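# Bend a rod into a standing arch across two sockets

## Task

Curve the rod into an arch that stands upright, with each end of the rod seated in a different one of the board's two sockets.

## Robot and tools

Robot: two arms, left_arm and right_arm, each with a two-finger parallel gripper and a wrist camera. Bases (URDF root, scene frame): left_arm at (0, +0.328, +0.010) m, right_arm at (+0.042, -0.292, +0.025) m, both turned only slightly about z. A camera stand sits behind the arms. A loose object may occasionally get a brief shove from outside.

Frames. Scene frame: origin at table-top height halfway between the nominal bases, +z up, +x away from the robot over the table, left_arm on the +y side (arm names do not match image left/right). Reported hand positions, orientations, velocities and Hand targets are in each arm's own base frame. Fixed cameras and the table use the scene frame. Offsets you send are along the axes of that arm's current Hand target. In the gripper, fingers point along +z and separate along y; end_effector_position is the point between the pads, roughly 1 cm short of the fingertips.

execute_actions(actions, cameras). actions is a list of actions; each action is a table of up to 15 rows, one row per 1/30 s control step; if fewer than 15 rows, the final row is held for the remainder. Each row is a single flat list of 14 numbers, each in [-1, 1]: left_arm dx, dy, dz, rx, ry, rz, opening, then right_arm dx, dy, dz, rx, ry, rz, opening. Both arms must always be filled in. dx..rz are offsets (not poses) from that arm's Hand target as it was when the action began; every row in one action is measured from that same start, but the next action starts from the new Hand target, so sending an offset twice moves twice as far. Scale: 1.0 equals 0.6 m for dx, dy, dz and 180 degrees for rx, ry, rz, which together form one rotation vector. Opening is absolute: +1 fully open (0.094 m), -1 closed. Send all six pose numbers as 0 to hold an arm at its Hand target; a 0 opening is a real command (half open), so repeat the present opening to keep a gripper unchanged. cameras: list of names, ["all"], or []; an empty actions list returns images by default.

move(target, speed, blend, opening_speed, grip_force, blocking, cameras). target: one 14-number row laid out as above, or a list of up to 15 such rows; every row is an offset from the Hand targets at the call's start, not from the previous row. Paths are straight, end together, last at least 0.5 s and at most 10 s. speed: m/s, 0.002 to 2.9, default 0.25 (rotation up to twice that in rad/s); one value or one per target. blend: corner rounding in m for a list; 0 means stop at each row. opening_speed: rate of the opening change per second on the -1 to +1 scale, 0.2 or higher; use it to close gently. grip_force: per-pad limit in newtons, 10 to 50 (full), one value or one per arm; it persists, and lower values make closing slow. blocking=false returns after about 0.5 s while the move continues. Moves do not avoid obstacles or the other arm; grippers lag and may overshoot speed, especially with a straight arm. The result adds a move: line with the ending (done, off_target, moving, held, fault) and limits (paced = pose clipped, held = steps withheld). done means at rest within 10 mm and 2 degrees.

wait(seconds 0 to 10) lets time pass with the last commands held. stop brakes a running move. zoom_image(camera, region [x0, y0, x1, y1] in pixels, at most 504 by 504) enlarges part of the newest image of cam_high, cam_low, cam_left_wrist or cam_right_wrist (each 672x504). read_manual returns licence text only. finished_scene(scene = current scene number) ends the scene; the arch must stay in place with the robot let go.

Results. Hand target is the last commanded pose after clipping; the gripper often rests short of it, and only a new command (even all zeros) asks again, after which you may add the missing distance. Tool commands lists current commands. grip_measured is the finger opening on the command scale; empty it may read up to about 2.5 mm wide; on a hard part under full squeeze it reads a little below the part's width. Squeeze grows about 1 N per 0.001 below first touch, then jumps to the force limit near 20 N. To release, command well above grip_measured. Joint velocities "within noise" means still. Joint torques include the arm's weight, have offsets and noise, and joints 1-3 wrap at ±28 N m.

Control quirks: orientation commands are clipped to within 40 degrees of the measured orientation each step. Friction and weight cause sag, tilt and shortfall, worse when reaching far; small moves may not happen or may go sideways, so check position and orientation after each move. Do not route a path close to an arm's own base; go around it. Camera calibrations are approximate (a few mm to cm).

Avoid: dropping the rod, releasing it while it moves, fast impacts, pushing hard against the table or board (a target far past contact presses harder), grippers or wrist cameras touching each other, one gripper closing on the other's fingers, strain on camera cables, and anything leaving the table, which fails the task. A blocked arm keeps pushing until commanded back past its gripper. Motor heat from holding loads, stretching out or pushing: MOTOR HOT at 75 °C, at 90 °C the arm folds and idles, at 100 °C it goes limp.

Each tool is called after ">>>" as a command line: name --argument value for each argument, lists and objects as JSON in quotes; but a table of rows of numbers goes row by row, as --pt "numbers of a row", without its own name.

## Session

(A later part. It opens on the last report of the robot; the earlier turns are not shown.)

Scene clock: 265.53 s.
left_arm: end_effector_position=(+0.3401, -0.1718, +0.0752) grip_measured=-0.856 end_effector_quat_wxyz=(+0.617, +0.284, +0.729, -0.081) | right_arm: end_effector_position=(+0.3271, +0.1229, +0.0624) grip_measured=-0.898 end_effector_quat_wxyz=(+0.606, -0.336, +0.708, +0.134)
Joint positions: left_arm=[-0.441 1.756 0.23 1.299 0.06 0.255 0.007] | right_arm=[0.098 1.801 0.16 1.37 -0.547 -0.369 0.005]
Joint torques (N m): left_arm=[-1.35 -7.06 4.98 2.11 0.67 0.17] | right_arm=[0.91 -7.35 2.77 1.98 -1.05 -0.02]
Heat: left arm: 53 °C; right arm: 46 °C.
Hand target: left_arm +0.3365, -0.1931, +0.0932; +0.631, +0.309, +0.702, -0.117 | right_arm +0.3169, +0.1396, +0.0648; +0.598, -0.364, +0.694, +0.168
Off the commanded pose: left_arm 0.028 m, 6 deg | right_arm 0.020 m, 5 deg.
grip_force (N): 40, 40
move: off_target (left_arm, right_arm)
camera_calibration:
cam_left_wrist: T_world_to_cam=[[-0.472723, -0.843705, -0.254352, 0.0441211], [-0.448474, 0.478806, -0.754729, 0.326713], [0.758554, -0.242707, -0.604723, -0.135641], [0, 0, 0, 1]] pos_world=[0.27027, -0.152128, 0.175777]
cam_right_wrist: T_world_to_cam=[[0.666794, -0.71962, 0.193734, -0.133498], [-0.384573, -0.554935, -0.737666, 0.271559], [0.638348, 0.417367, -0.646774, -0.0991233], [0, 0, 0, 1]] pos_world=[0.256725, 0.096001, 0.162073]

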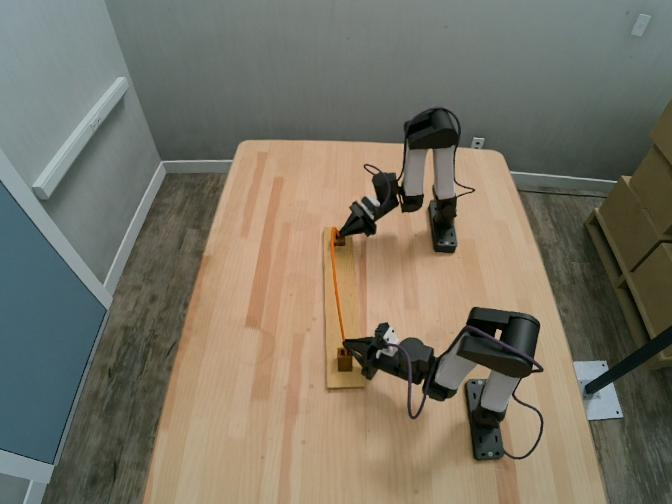

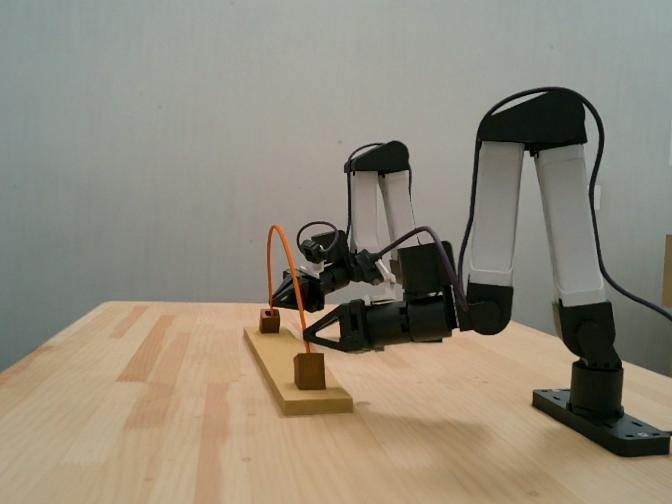

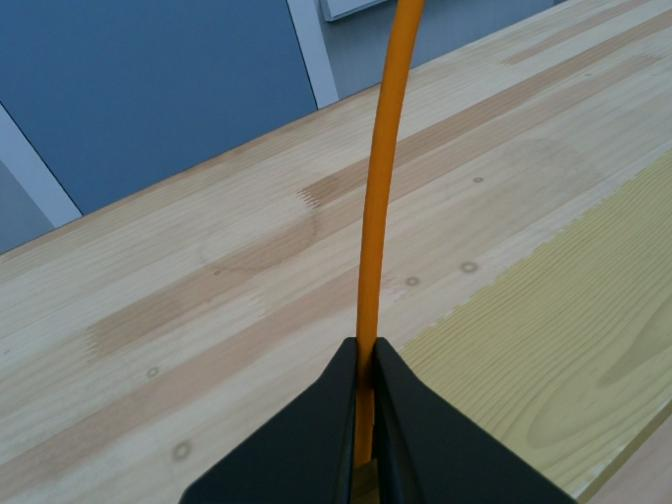

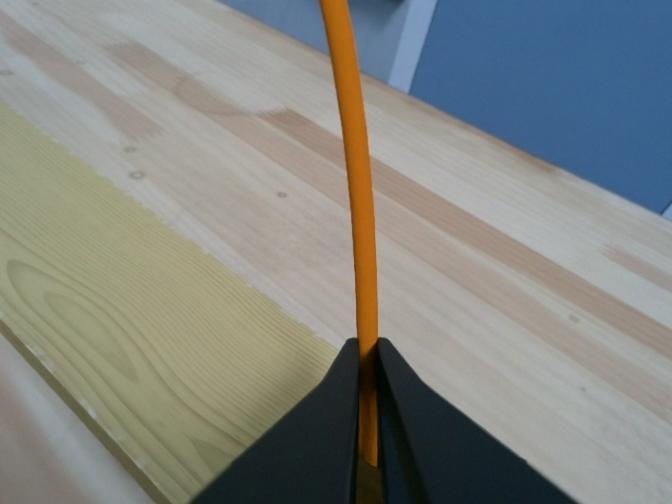

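>>> move --target '[0.0210, 0.0007, -0.0002, 0, 0, 0, -1.0, 0.0210, -0.0005, 0, 0, 0, 0, -1.0]' --speed 0.03 --cameras '["cam_high", "cam_low", "cam_left_wrist", "cam_right_wrist"]'

>>> zoom_image --camera "cam_low" --region '[230, 200, 370, 420]'

>>> zoom_image --camera "cam_right_wrist" --region '[200, 300, 520, 504]'

>>> zoom_image --camera "cam_left_wrist" --region '[200, 300, 520, 504]'

Scene clock: 270.00 s.
left_arm: end_effector_position=(+0.3421, -0.1710, +0.0740) grip_measured=-0.856 end_effector_quat_wxyz=(+0.623, +0.283, +0.725, -0.081) | right_arm: end_effector_position=(+0.3277, +0.1226, +0.0604) grip_measured=-0.898 end_effector_quat_wxyz=(+0.613, -0.340, +0.700, +0.135)
Joint positions: left_arm=[-0.433 1.797 0.23 1.355 0.067 0.256 0.007] | right_arm=[0.088 1.859 0.16 1.445 -0.565 -0.373 0.005]
Joint torques (N m): left_arm=[-0.7 -3.75 3.77 2.44 0.74 0.18] | right_arm=[0.02 -3.32 2.1 2.23 -1.06 -0.08]
Heat: left arm: 52 °C; right arm: 45 °C.
Hand target: left_arm +0.3365, -0.1891, +0.0812; +0.631, +0.309, +0.702, -0.117 | right_arm +0.3168, +0.1356, +0.0529; +0.598, -0.364, +0.694, +0.168
Off the commanded pose: left_arm 0.020 m, 6 deg | right_arm 0.019 m, 5 deg.
grip_force (N): 40, 40
move: off_target (left_arm, right_arm)
camera_calibration:
cam_left_wrist: T_world_to_cam=[[-0.469301, -0.845355, -0.255208, 0.0440609], [-0.437867, 0.473757, -0.764086, 0.322518], [0.76683, -0.246839, -0.592488, -0.142086], [0, 0, 0, 1]] pos_world=[0.270854, -0.15062, 0.173492]
cam_right_wrist: T_world_to_cam=[[0.669898, -0.713731, 0.204512, -0.136104], [-0.365033, -0.556482, -0.746377, 0.264434], [0.64652, 0.425343, -0.633321, -0.105061], [0, 0, 0, 1]] pos_world=[0.255627, 0.0946973, 0.158665]

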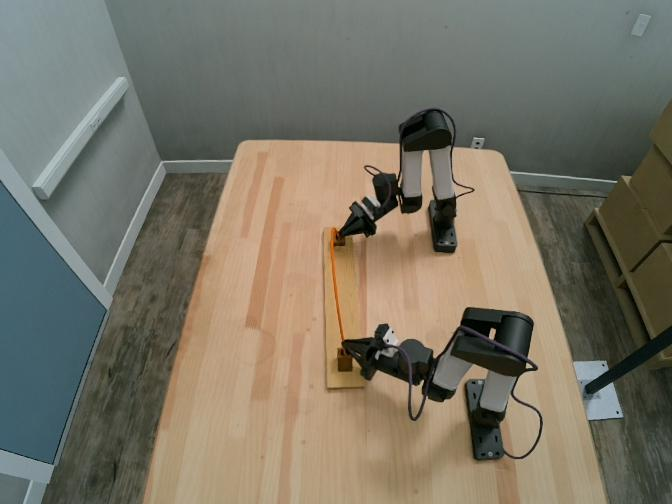

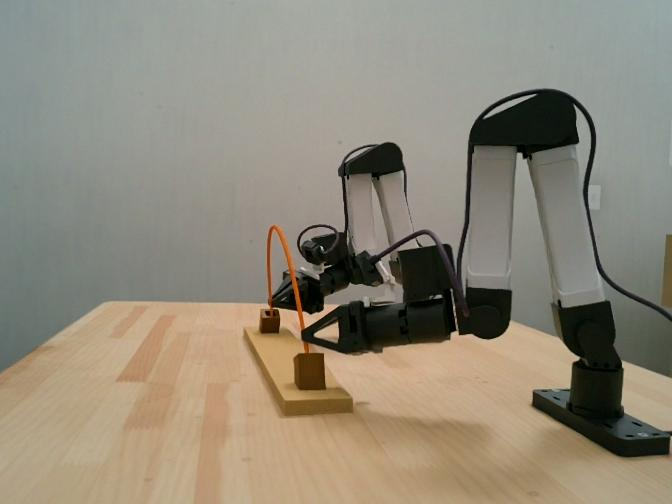

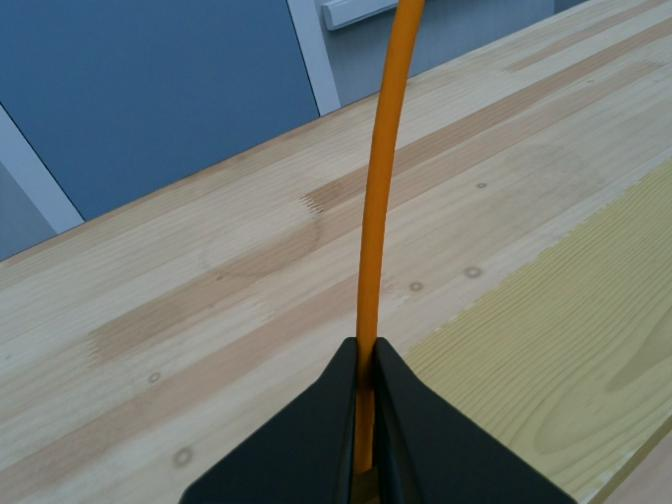

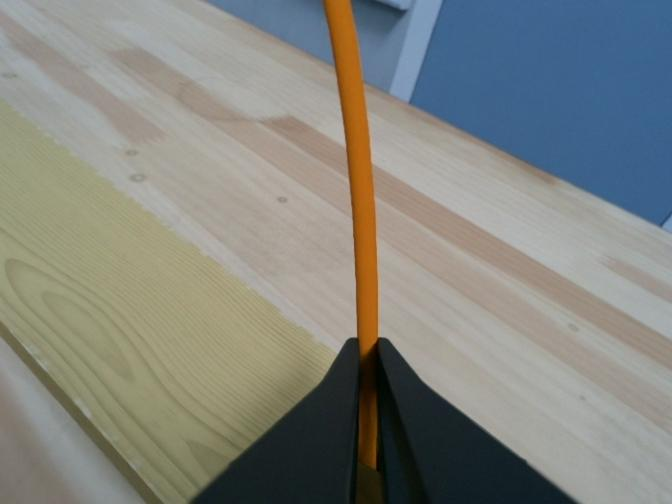

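Scaled by 2.291 from the camera's 672x504 image, which has a finer 960x720 frame.

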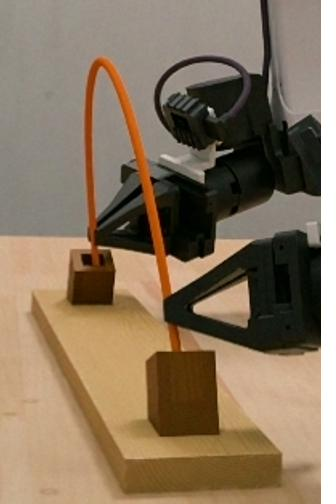

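Scaled by 1.575 from the camera's 672x504 image, which has a finer 960x720 frame.

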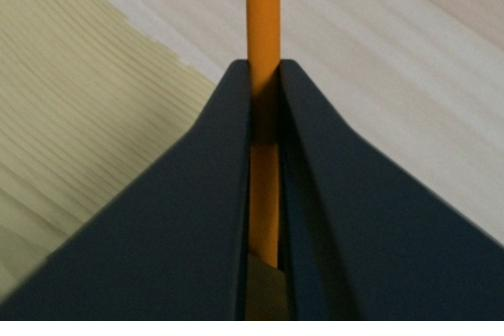

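Scaled by 1.575 from the camera's 672x504 image, which has a finer 960x720 frame.

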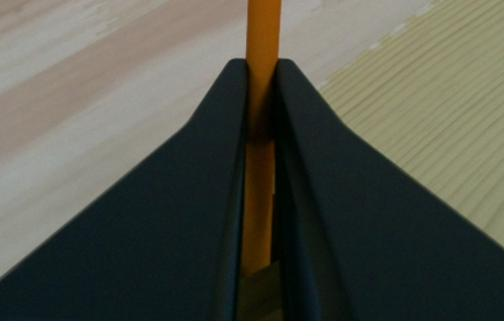

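>>> move --target '[0.0105, 0.0, 0, 0, 0, 0, -1.0, 0.0105, 0, 0, 0, 0, 0, -1.0]' --speed 0.03 --cameras '["cam_high", "cam_low", "cam_left_wrist", "cam_right_wrist"]'

>>> zoom_image --camera "cam_low" --region '[230, 200, 370, 420]'

>>> zoom_image --camera "cam_right_wrist" --region '[260, 400, 460, 504]'

>>> zoom_image --camera "cam_left_wrist" --region '[260, 400, 460, 504]'

Scene clock: 280.87 s.
left_arm: end_effector_position=(+0.3435, -0.1714, +0.0740) grip_measured=-0.856 end_effector_quat_wxyz=(+0.631, +0.282, +0.717, -0.085) | right_arm: end_effector_position=(+0.3278, +0.1233, +0.0591) grip_measured=-0.898 end_effector_quat_wxyz=(+0.616, -0.345, +0.694, +0.139)
Joint positions: left_arm=[-0.427 1.84 0.23 1.42 0.08 0.256 0.007] | right_arm=[0.079 1.898 0.165 1.488 -0.591 -0.378 0.005]
Joint torques (N m): left_arm=[-0.65 -3.52 3.15 2.35 0.7 0.19] | right_arm=[-0.05 -2.04 1.55 2.31 -0.88 -0.07]
Heat: left arm: 51 °C; right arm: 43 °C.
Hand target: left_arm +0.3364, -0.1873, +0.0752; +0.631, +0.309, +0.702, -0.117 | right_arm +0.3167, +0.1337, +0.0469; +0.598, -0.364, +0.694, +0.168
Off the commanded pose: left_arm 0.017 m, 5 deg | right_arm 0.019 m, 4 deg.
grip_force (N): 40, 40
move: off_target (left_arm, right_arm)
camera_calibration:
cam_left_wrist: T_world_to_cam=[[-0.469527, -0.845451, -0.254475, 0.0444478], [-0.420864, 0.467683, -0.777269, 0.317356], [0.776156, -0.257849, -0.575409, -0.149581], [0, 0, 0, 1]] pos_world=[0.270531, -0.149413, 0.171911]
cam_right_wrist: T_world_to_cam=[[0.679619, -0.702963, 0.209669, -0.140269], [-0.346894, -0.559821, -0.752506, 0.258748], [0.646361, 0.438684, -0.624318, -0.108376], [0, 0, 0, 1]] pos_world=[0.255138, 0.0937914, 0.156459]

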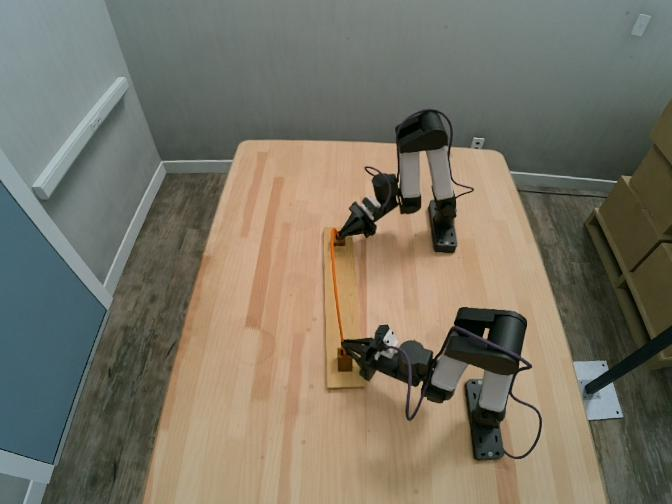

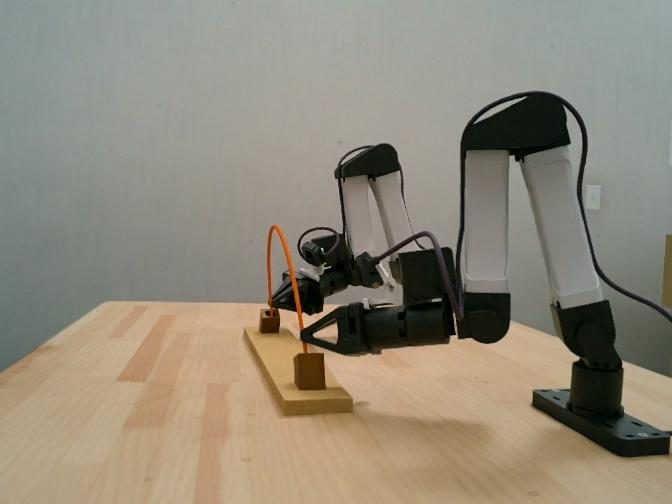

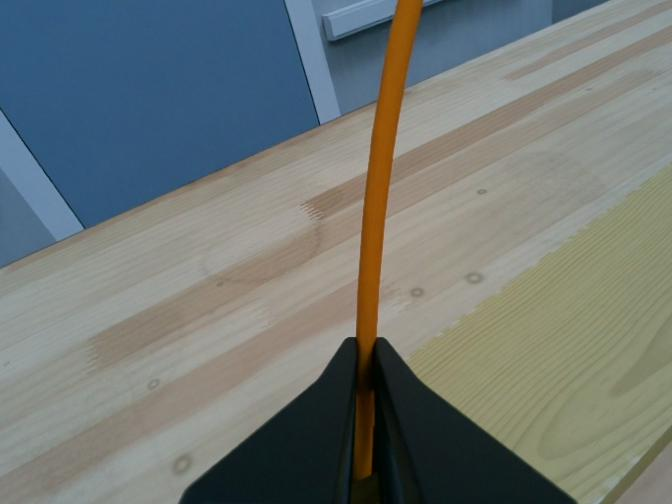

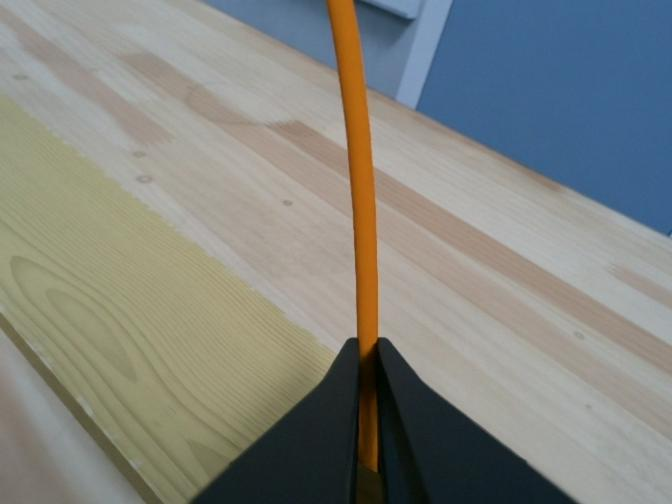

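Scaled by 2.291 from the camera's 672x504 image, which has a finer 960x720 frame.

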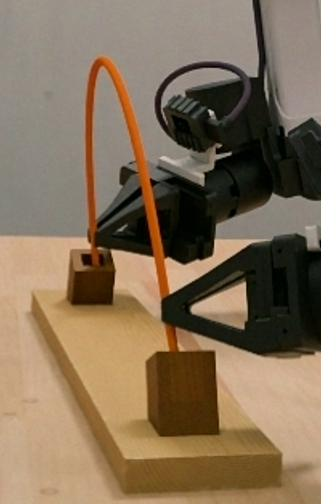

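Scaled by 2.520 from the camera's 672x504 image, which has a finer 960x720 frame.

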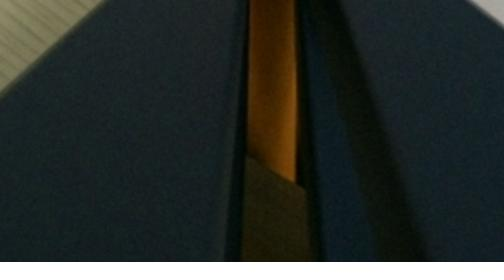

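Scaled by 2.520 from the camera's 672x504 image, which has a finer 960x720 frame.

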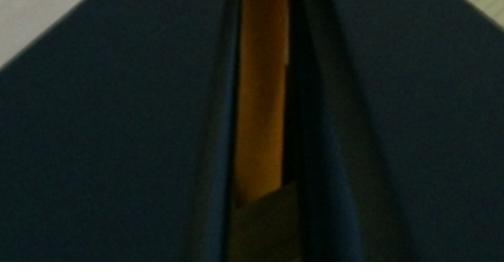

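>>> move --target '[-0.0140, 0.0, 0, 0, 0, 0, -1.0, -0.0140, 0, 0, 0, 0, 0, -1.0]' --speed 0.03 --cameras '["cam_high", "cam_low"]'

>>> zoom_image --camera "cam_low" --region '[230, 200, 370, 420]'

>>> zoom_image --camera "cam_high" --region '[310, 210, 380, 390]'

Scene clock: 284.90 s.
left_arm: end_effector_position=(+0.3432, -0.1713, +0.0746) grip_measured=-0.856 end_effector_quat_wxyz=(+0.630, +0.282, +0.719, -0.085) | right_arm: end_effector_position=(+0.3275, +0.1233, +0.0607) grip_measured=-0.898 end_effector_quat_wxyz=(+0.617, -0.346, +0.693, +0.139)
Joint positions: left_arm=[-0.427 1.827 0.23 1.402 0.08 0.256 0.007] | right_arm=[0.079 1.886 0.163 1.479 -0.591 -0.379 0.005]
Joint torques (N m): left_arm=[-1.39 -6.86 3.75 1.95 0.61 0.17] | right_arm=[0.99 -7.06 1.68 1.72 -0.74 0.01]
Heat: left arm: 51 °C; right arm: 43 °C.
Hand target: left_arm +0.3365, -0.1897, +0.0832; +0.631, +0.309, +0.702, -0.117 | right_arm +0.3169, +0.1362, +0.0549; +0.598, -0.364, +0.694, +0.168
Off the commanded pose: left_arm 0.021 m, 5 deg | right_arm 0.018 m, 5 deg.
grip_force (N): 40, 40
move: off_target (left_arm, right_arm)
Images, in order (width x height): cam_high 672x504, cam_low 672x504.

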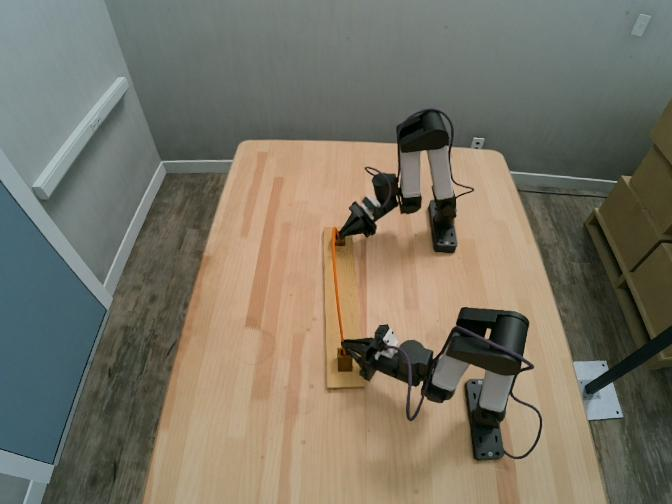

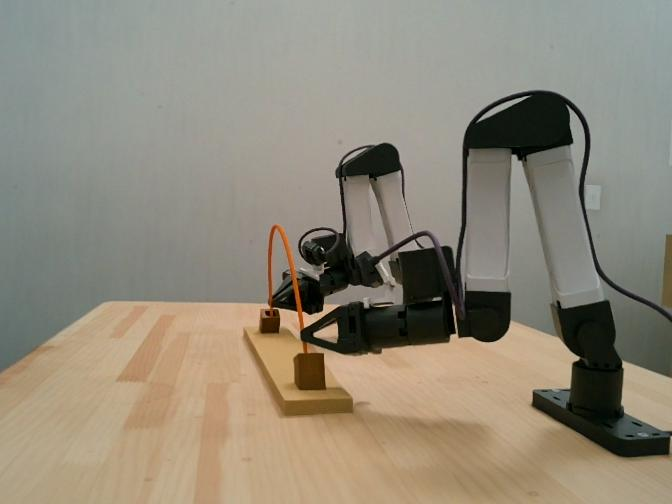

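Scaled by 2.291 from the camera's 672x504 image, which has a finer 960x720 frame.

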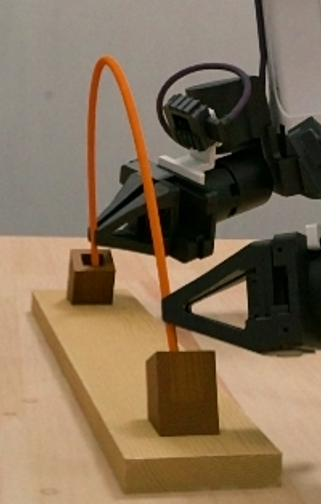

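Scaled by 2.800 from the camera's 672x504 image, which has a finer 960x720 frame.

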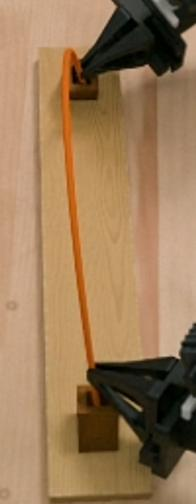

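>>> move --target '[0, 0, 0, 0, 0, 0, -1.0, 0, 0, 0, 0, 0, 0, -0.65]' --speed 0.03 --opening_speed 0.2 --cameras '["all"]'

>>> zoom_image --camera "cam_low" --region '[230, 200, 370, 420]'

>>> zoom_image --camera "cam_high" --region '[310, 210, 380, 390]'

Scene clock: 289.03 s.
left_arm: end_effector_position=(+0.3432, -0.1713, +0.0746) grip_measured=-0.856 end_effector_quat_wxyz=(+0.630, +0.282, +0.719, -0.085) | right_arm: end_effector_position=(+0.3275, +0.1233, +0.0607) grip_measured=-0.651 end_effector_quat_wxyz=(+0.617, -0.346, +0.693, +0.139)
Joint positions: left_arm=[-0.427 1.827 0.23 1.402 0.08 0.256 0.007] | right_arm=[0.079 1.886 0.163 1.479 -0.591 -0.379 0.016]
Joint torques (N m): left_arm=[-1.39 -6.89 3.75 1.95 0.61 0.17] | right_arm=[0.99 -7.06 1.68 1.72 -0.74 0]
Heat: left arm: 50 °C; right arm: 42 °C.
Hand target: left_arm +0.3365, -0.1897, +0.0832; +0.631, +0.309, +0.702, -0.117 | right_arm +0.3169, +0.1362, +0.0549; +0.598, -0.364, +0.694, +0.168
Off the commanded pose: left_arm 0.021 m, 5 deg | right_arm 0.018 m, 5 deg.
grip_force (N): 40, 40
move: off_target (left_arm, right_arm)
camera_calibration:
cam_left_wrist: T_world_to_cam=[[-0.470601, -0.844945, -0.254172, 0.0449523], [-0.424059, 0.469199, -0.774613, 0.318777], [0.773762, -0.25675, -0.579113, -0.147721], [0, 0, 0, 1]] pos_world=[0.270636, -0.149515, 0.172807]
cam_right_wrist: T_world_to_cam=[[0.679268, -0.70256, 0.212143, -0.140561], [-0.34484, -0.560715, -0.752784, 0.259233], [0.647828, 0.438187, -0.623147, -0.10769], [0, 0, 0, 1]] pos_world=[0.254638, 0.0937917, 0.157859]

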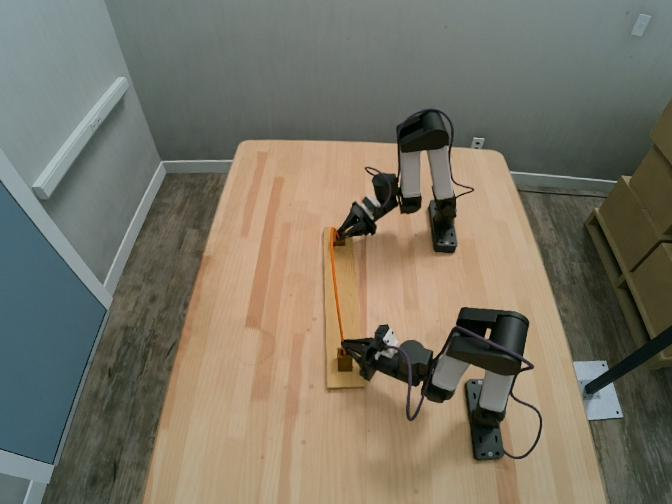

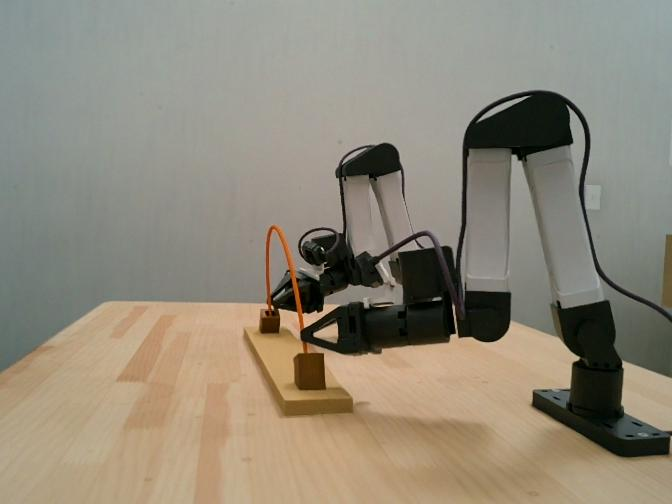

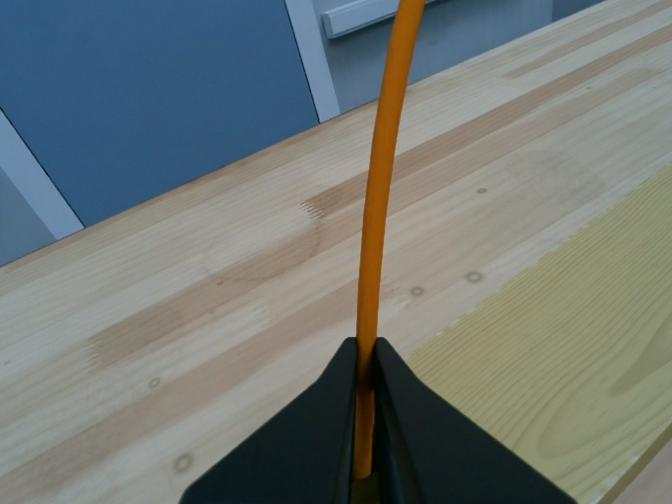

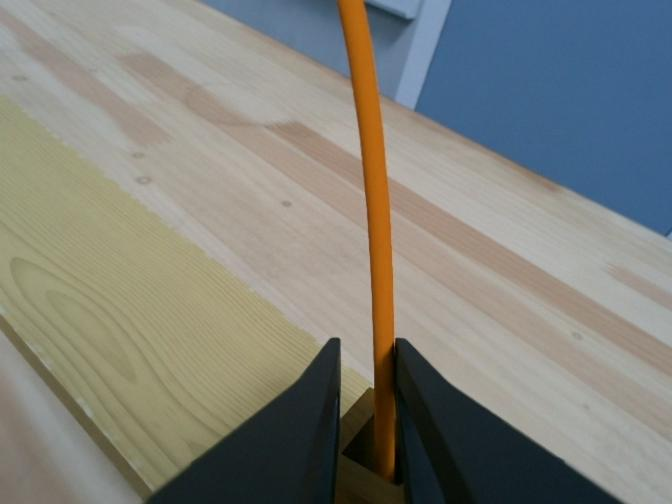

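Scaled by 2.291 from the camera's 672x504 image, which has a finer 960x720 frame.

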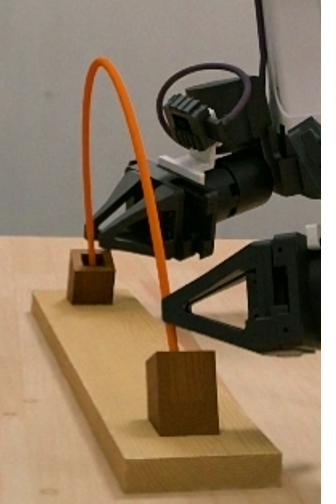

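Scaled by 2.800 from the camera's 672x504 image, which has a finer 960x720 frame.

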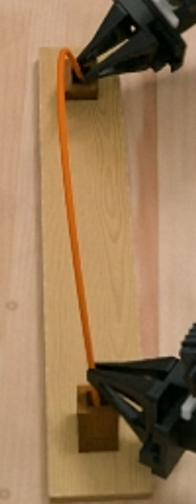

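>>> move --target '[0, 0, 0, 0, 0, 0, -1.0, 0, 0, 0, 0, 0, 0, -0.3]' --speed 0.03 --opening_speed 0.25 --cameras '["cam_high", "cam_low", "cam_right_wrist"]'

>>> zoom_image --camera "cam_low" --region '[230, 200, 370, 420]'

>>> zoom_image --camera "cam_high" --region '[310, 210, 380, 390]'

Scene clock: 292.70 s.
left_arm: end_effector_position=(+0.3432, -0.1713, +0.0746) grip_measured=-0.856 end_effector_quat_wxyz=(+0.630, +0.283, +0.718, -0.084) | right_arm: end_effector_position=(+0.3271, +0.1235, +0.0601) grip_measured=-0.301 end_effector_quat_wxyz=(+0.616, -0.346, +0.694, +0.140)
Joint positions: left_arm=[-0.427 1.827 0.23 1.402 0.08 0.259 0.007] | right_arm=[0.079 1.886 0.163 1.476 -0.593 -0.379 0.033]
Joint torques (N m): left_arm=[-1.39 -6.9 3.75 1.94 0.61 0.14] | right_arm=[0.99 -7.09 1.7 1.76 -0.73 0]
Heat: left arm: 49 °C; right arm: 42 °C.
Hand target: left_arm +0.3365, -0.1897, +0.0832; +0.631, +0.309, +0.702, -0.117 | right_arm +0.3169, +0.1362, +0.0549; +0.598, -0.364, +0.694, +0.168
Off the commanded pose: left_arm 0.021 m, 5 deg | right_arm 0.017 m, 4 deg.
grip_force (N): 40, 40
move: off_target (left_arm, right_arm)
camera_calibration:
cam_right_wrist: T_world_to_cam=[[0.681004, -0.701558, 0.209881, -0.140588], [-0.346363, -0.56112, -0.751782, 0.259257], [0.645188, 0.439272, -0.625119, -0.107103], [0, 0, 0, 1]] pos_world=[0.25464, 0.0938913, 0.15746]
Images, in order (width x height): cam_high 672x504, cam_low 672x504, cam_right_wrist 672x504.

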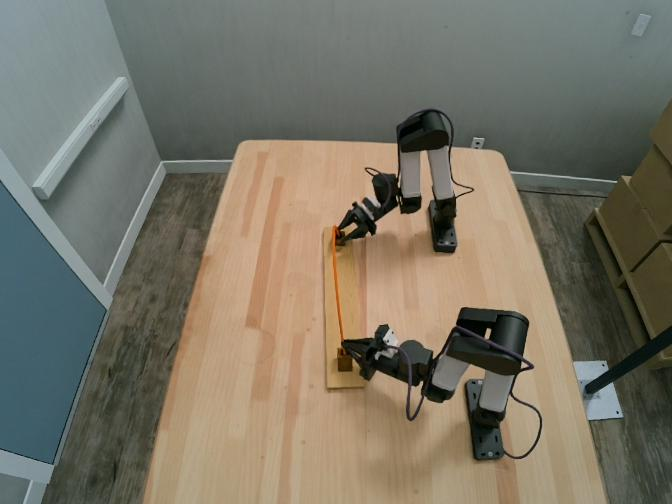

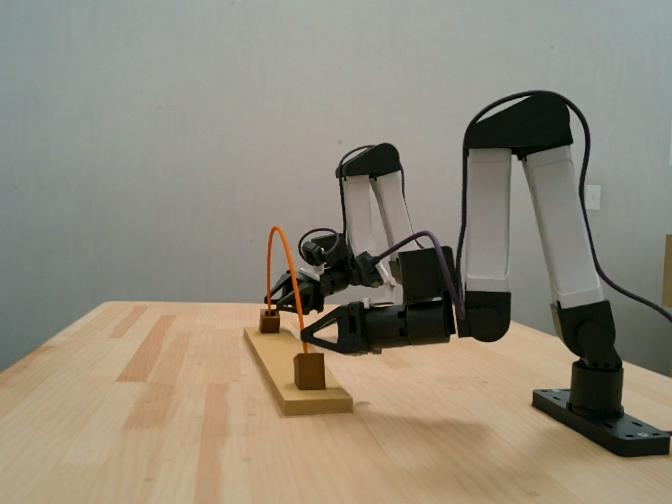

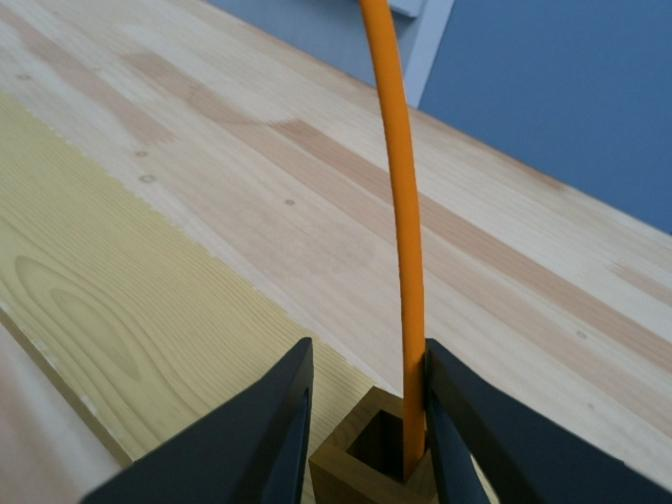

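Scaled by 2.291 from the camera's 672x504 image, which has a finer 960x720 frame.

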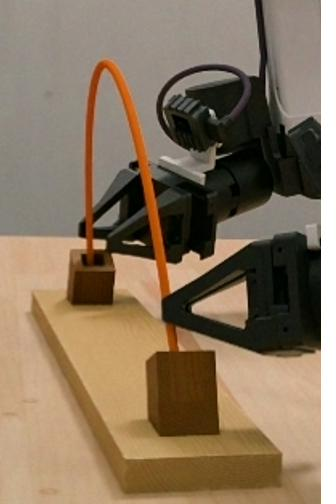

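Scaled by 2.800 from the camera's 672x504 image, which has a finer 960x720 frame.

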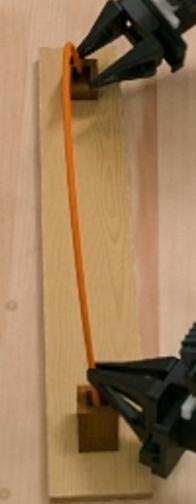

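>>> move --target '[0, 0, 0, 0, 0, 0, -0.3, 0, 0, 0, 0, 0, 0, 0.1]' --speed 0.03 --opening_speed 0.2 --cameras '["cam_high", "cam_low", "cam_left_wrist", "cam_right_wrist"]'

>>> zoom_image --camera "cam_low" --region '[230, 200, 370, 420]'

>>> zoom_image --camera "cam_high" --region '[310, 210, 380, 390]'

Scene clock: 298.07 s.
left_arm: end_effector_position=(+0.3391, -0.1777, +0.0728) grip_measured=-0.303 end_effector_quat_wxyz=(+0.625, +0.294, +0.717, -0.101) | right_arm: end_effector_position=(+0.3223, +0.1290, +0.0548) grip_measured=+0.099 end_effector_quat_wxyz=(+0.605, -0.353, +0.697, +0.154)
Joint positions: left_arm=[-0.43 1.827 0.23 1.394 0.116 0.253 0.033] | right_arm=[0.088 1.886 0.163 1.448 -0.613 -0.379 0.052]
Joint torques (N m): left_arm=[-1.1 -6.95 3.9 1.99 0.23 0.14] | right_arm=[0.36 -7.17 1.84 2 -0.5 -0.01]
Heat: left arm: 49 °C; right arm: 42 °C.
Hand target: left_arm +0.3365, -0.1897, +0.0832; +0.631, +0.309, +0.702, -0.117 | right_arm +0.3169, +0.1362, +0.0549; +0.598, -0.364, +0.694, +0.168
Off the commanded pose: left_arm 0.016 m, 3 deg | right_arm 0.009 m, 2 deg.
grip_force (N): 40, 40
move: off_target (left_arm)
camera_calibration:
cam_left_wrist: T_world_to_cam=[[-0.505747, -0.827605, -0.243495, 0.0514502], [-0.41465, 0.480717, -0.772643, 0.317464], [0.756495, -0.289797, -0.586288, -0.146718], [0, 0, 0, 1]] pos_world=[0.268649, -0.152548, 0.171795]
cam_right_wrist: T_world_to_cam=[[0.70622, -0.682426, 0.188541, -0.141666], [-0.351189, -0.568893, -0.743658, 0.25884], [0.614751, 0.458973, -0.641424, -0.101548], [0, 0, 0, 1]] pos_world=[0.253376, 0.0971834, 0.154064]

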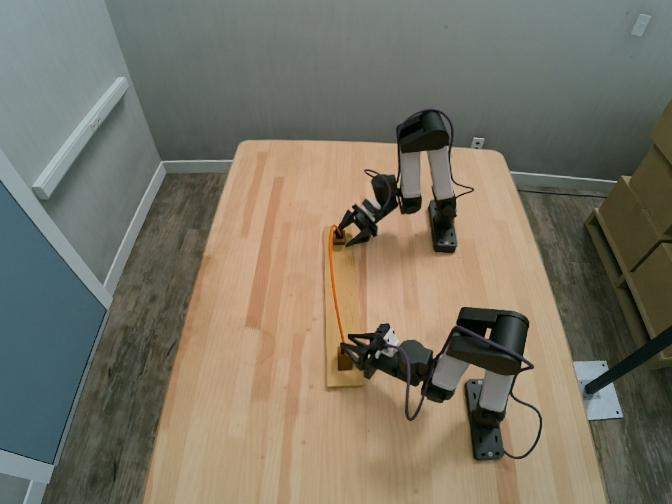

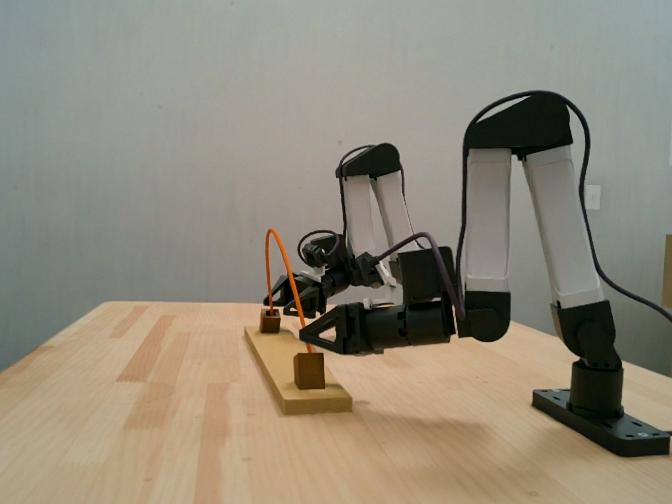

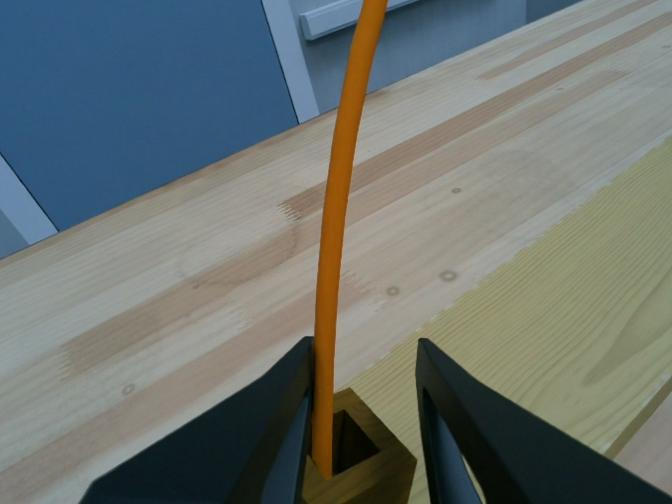

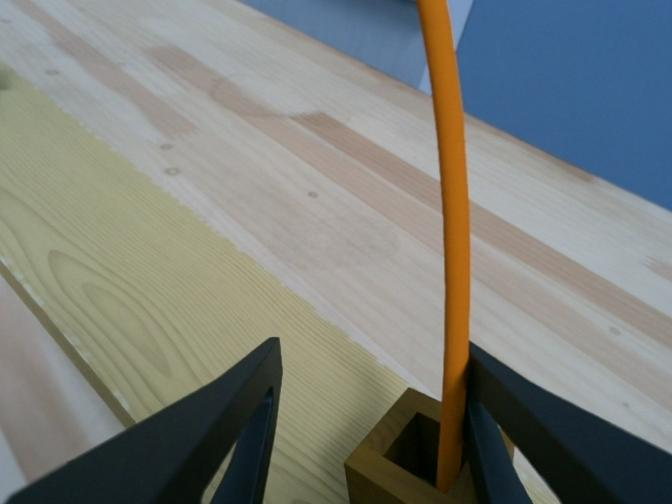

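Scaled by 2.291 from the camera's 672x504 image, which has a finer 960x720 frame.

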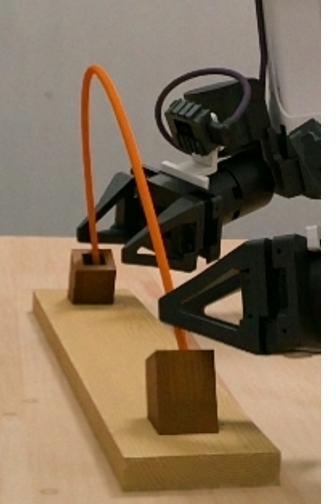

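Scaled by 2.800 from the camera's 672x504 image, which has a finer 960x720 frame.

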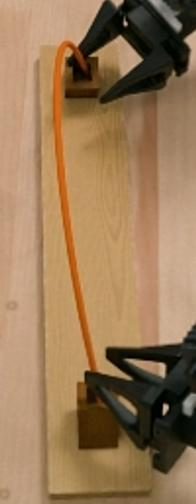

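>>> move --target '[0, 0.0333, 0, 0, 0, 0, -0.1, 0, -0.0433, 0, 0, 0, 0, 0.1]' --speed 0.03 --opening_speed 0.3 --cameras '["cam_high", "cam_low", "cam_left_wrist", "cam_right_wrist"]'

>>> zoom_image --camera "cam_low" --region '[230, 200, 370, 420]'

>>> zoom_image --camera "cam_high" --region '[310, 210, 380, 390]'

Scene clock: 302.10 s.
left_arm: end_effector_position=(+0.3435, -0.1707, +0.0749) grip_measured=-0.103 end_effector_quat_wxyz=(+0.619, +0.301, +0.716, -0.118) | right_arm: end_effector_position=(+0.3314, +0.1172, +0.0524) grip_measured=+0.099 end_effector_quat_wxyz=(+0.592, -0.352, +0.705, +0.170)
Joint positions: left_arm=[-0.362 1.802 0.243 1.348 0.219 0.256 0.042] | right_arm=[0.015 1.859 0.214 1.324 -0.702 -0.396 0.052]
Joint torques (N m): left_arm=[0.36 -7.15 4.83 1.93 0.06 0.25] | right_arm=[-1.11 -8.03 4.11 1.94 -0.52 -0.13]
Heat: left arm: 49 °C; right arm: 42 °C.
Hand target: left_arm +0.3481, -0.1741, +0.0878; +0.631, +0.309, +0.702, -0.117 | right_arm +0.3352, +0.1186, +0.0601; +0.598, -0.364, +0.694, +0.168
Off the commanded pose: left_arm 0.014 m, 2 deg | right_arm 0.009 m, 2 deg.
grip_force (N): 40, 40
move: off_target (left_arm)
camera_calibration:
cam_left_wrist: T_world_to_cam=[[-0.536939, -0.813169, -0.224617, 0.0717053], [-0.410029, 0.48424, -0.772908, 0.31654], [0.737273, -0.322905, -0.593431, -0.145228], [0, 0, 0, 1]] pos_world=[0.275365, -0.141868, 0.17458]
cam_right_wrist: T_world_to_cam=[[0.723117, -0.673374, 0.153848, -0.160593], [-0.370462, -0.566081, -0.736417, 0.259231], [0.582974, 0.475521, -0.658803, -0.0937276], [0, 0, 0, 1]] pos_world=[0.266804, 0.083176, 0.153861]

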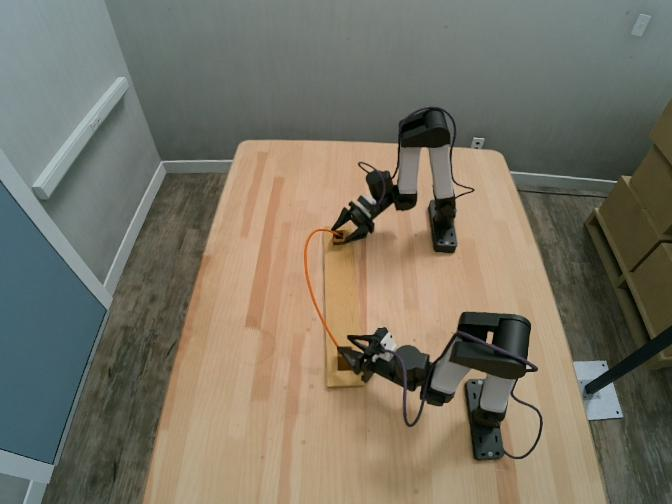

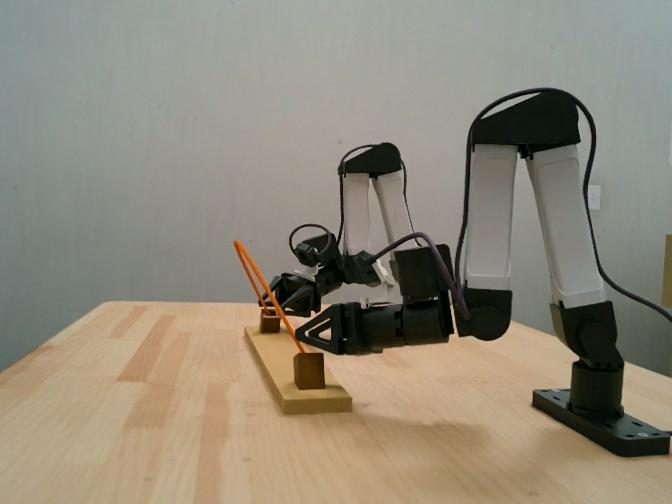

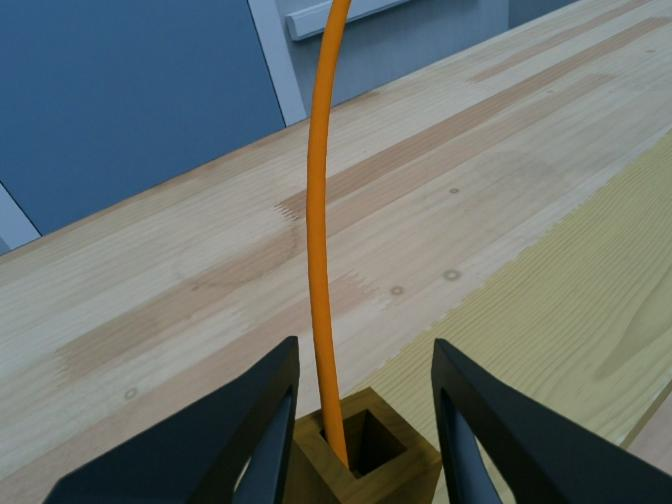

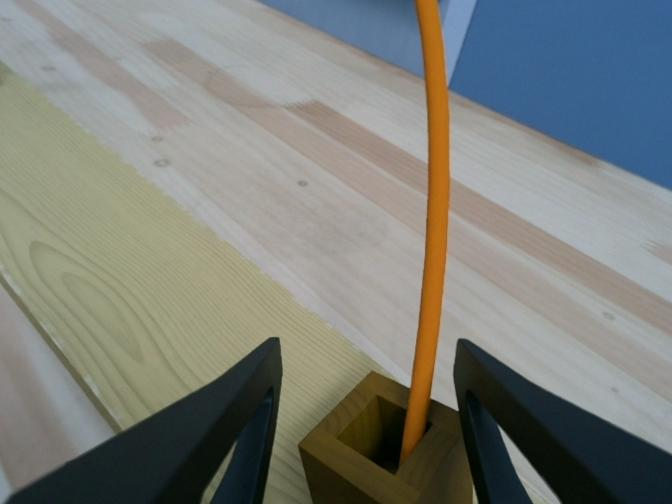

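Scaled by 2.291 from the camera's 672x504 image, which has a finer 960x720 frame.

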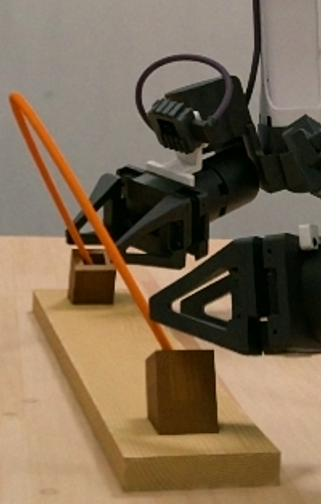

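Scaled by 2.800 from the camera's 672x504 image, which has a finer 960x720 frame.

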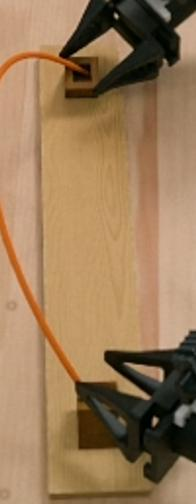

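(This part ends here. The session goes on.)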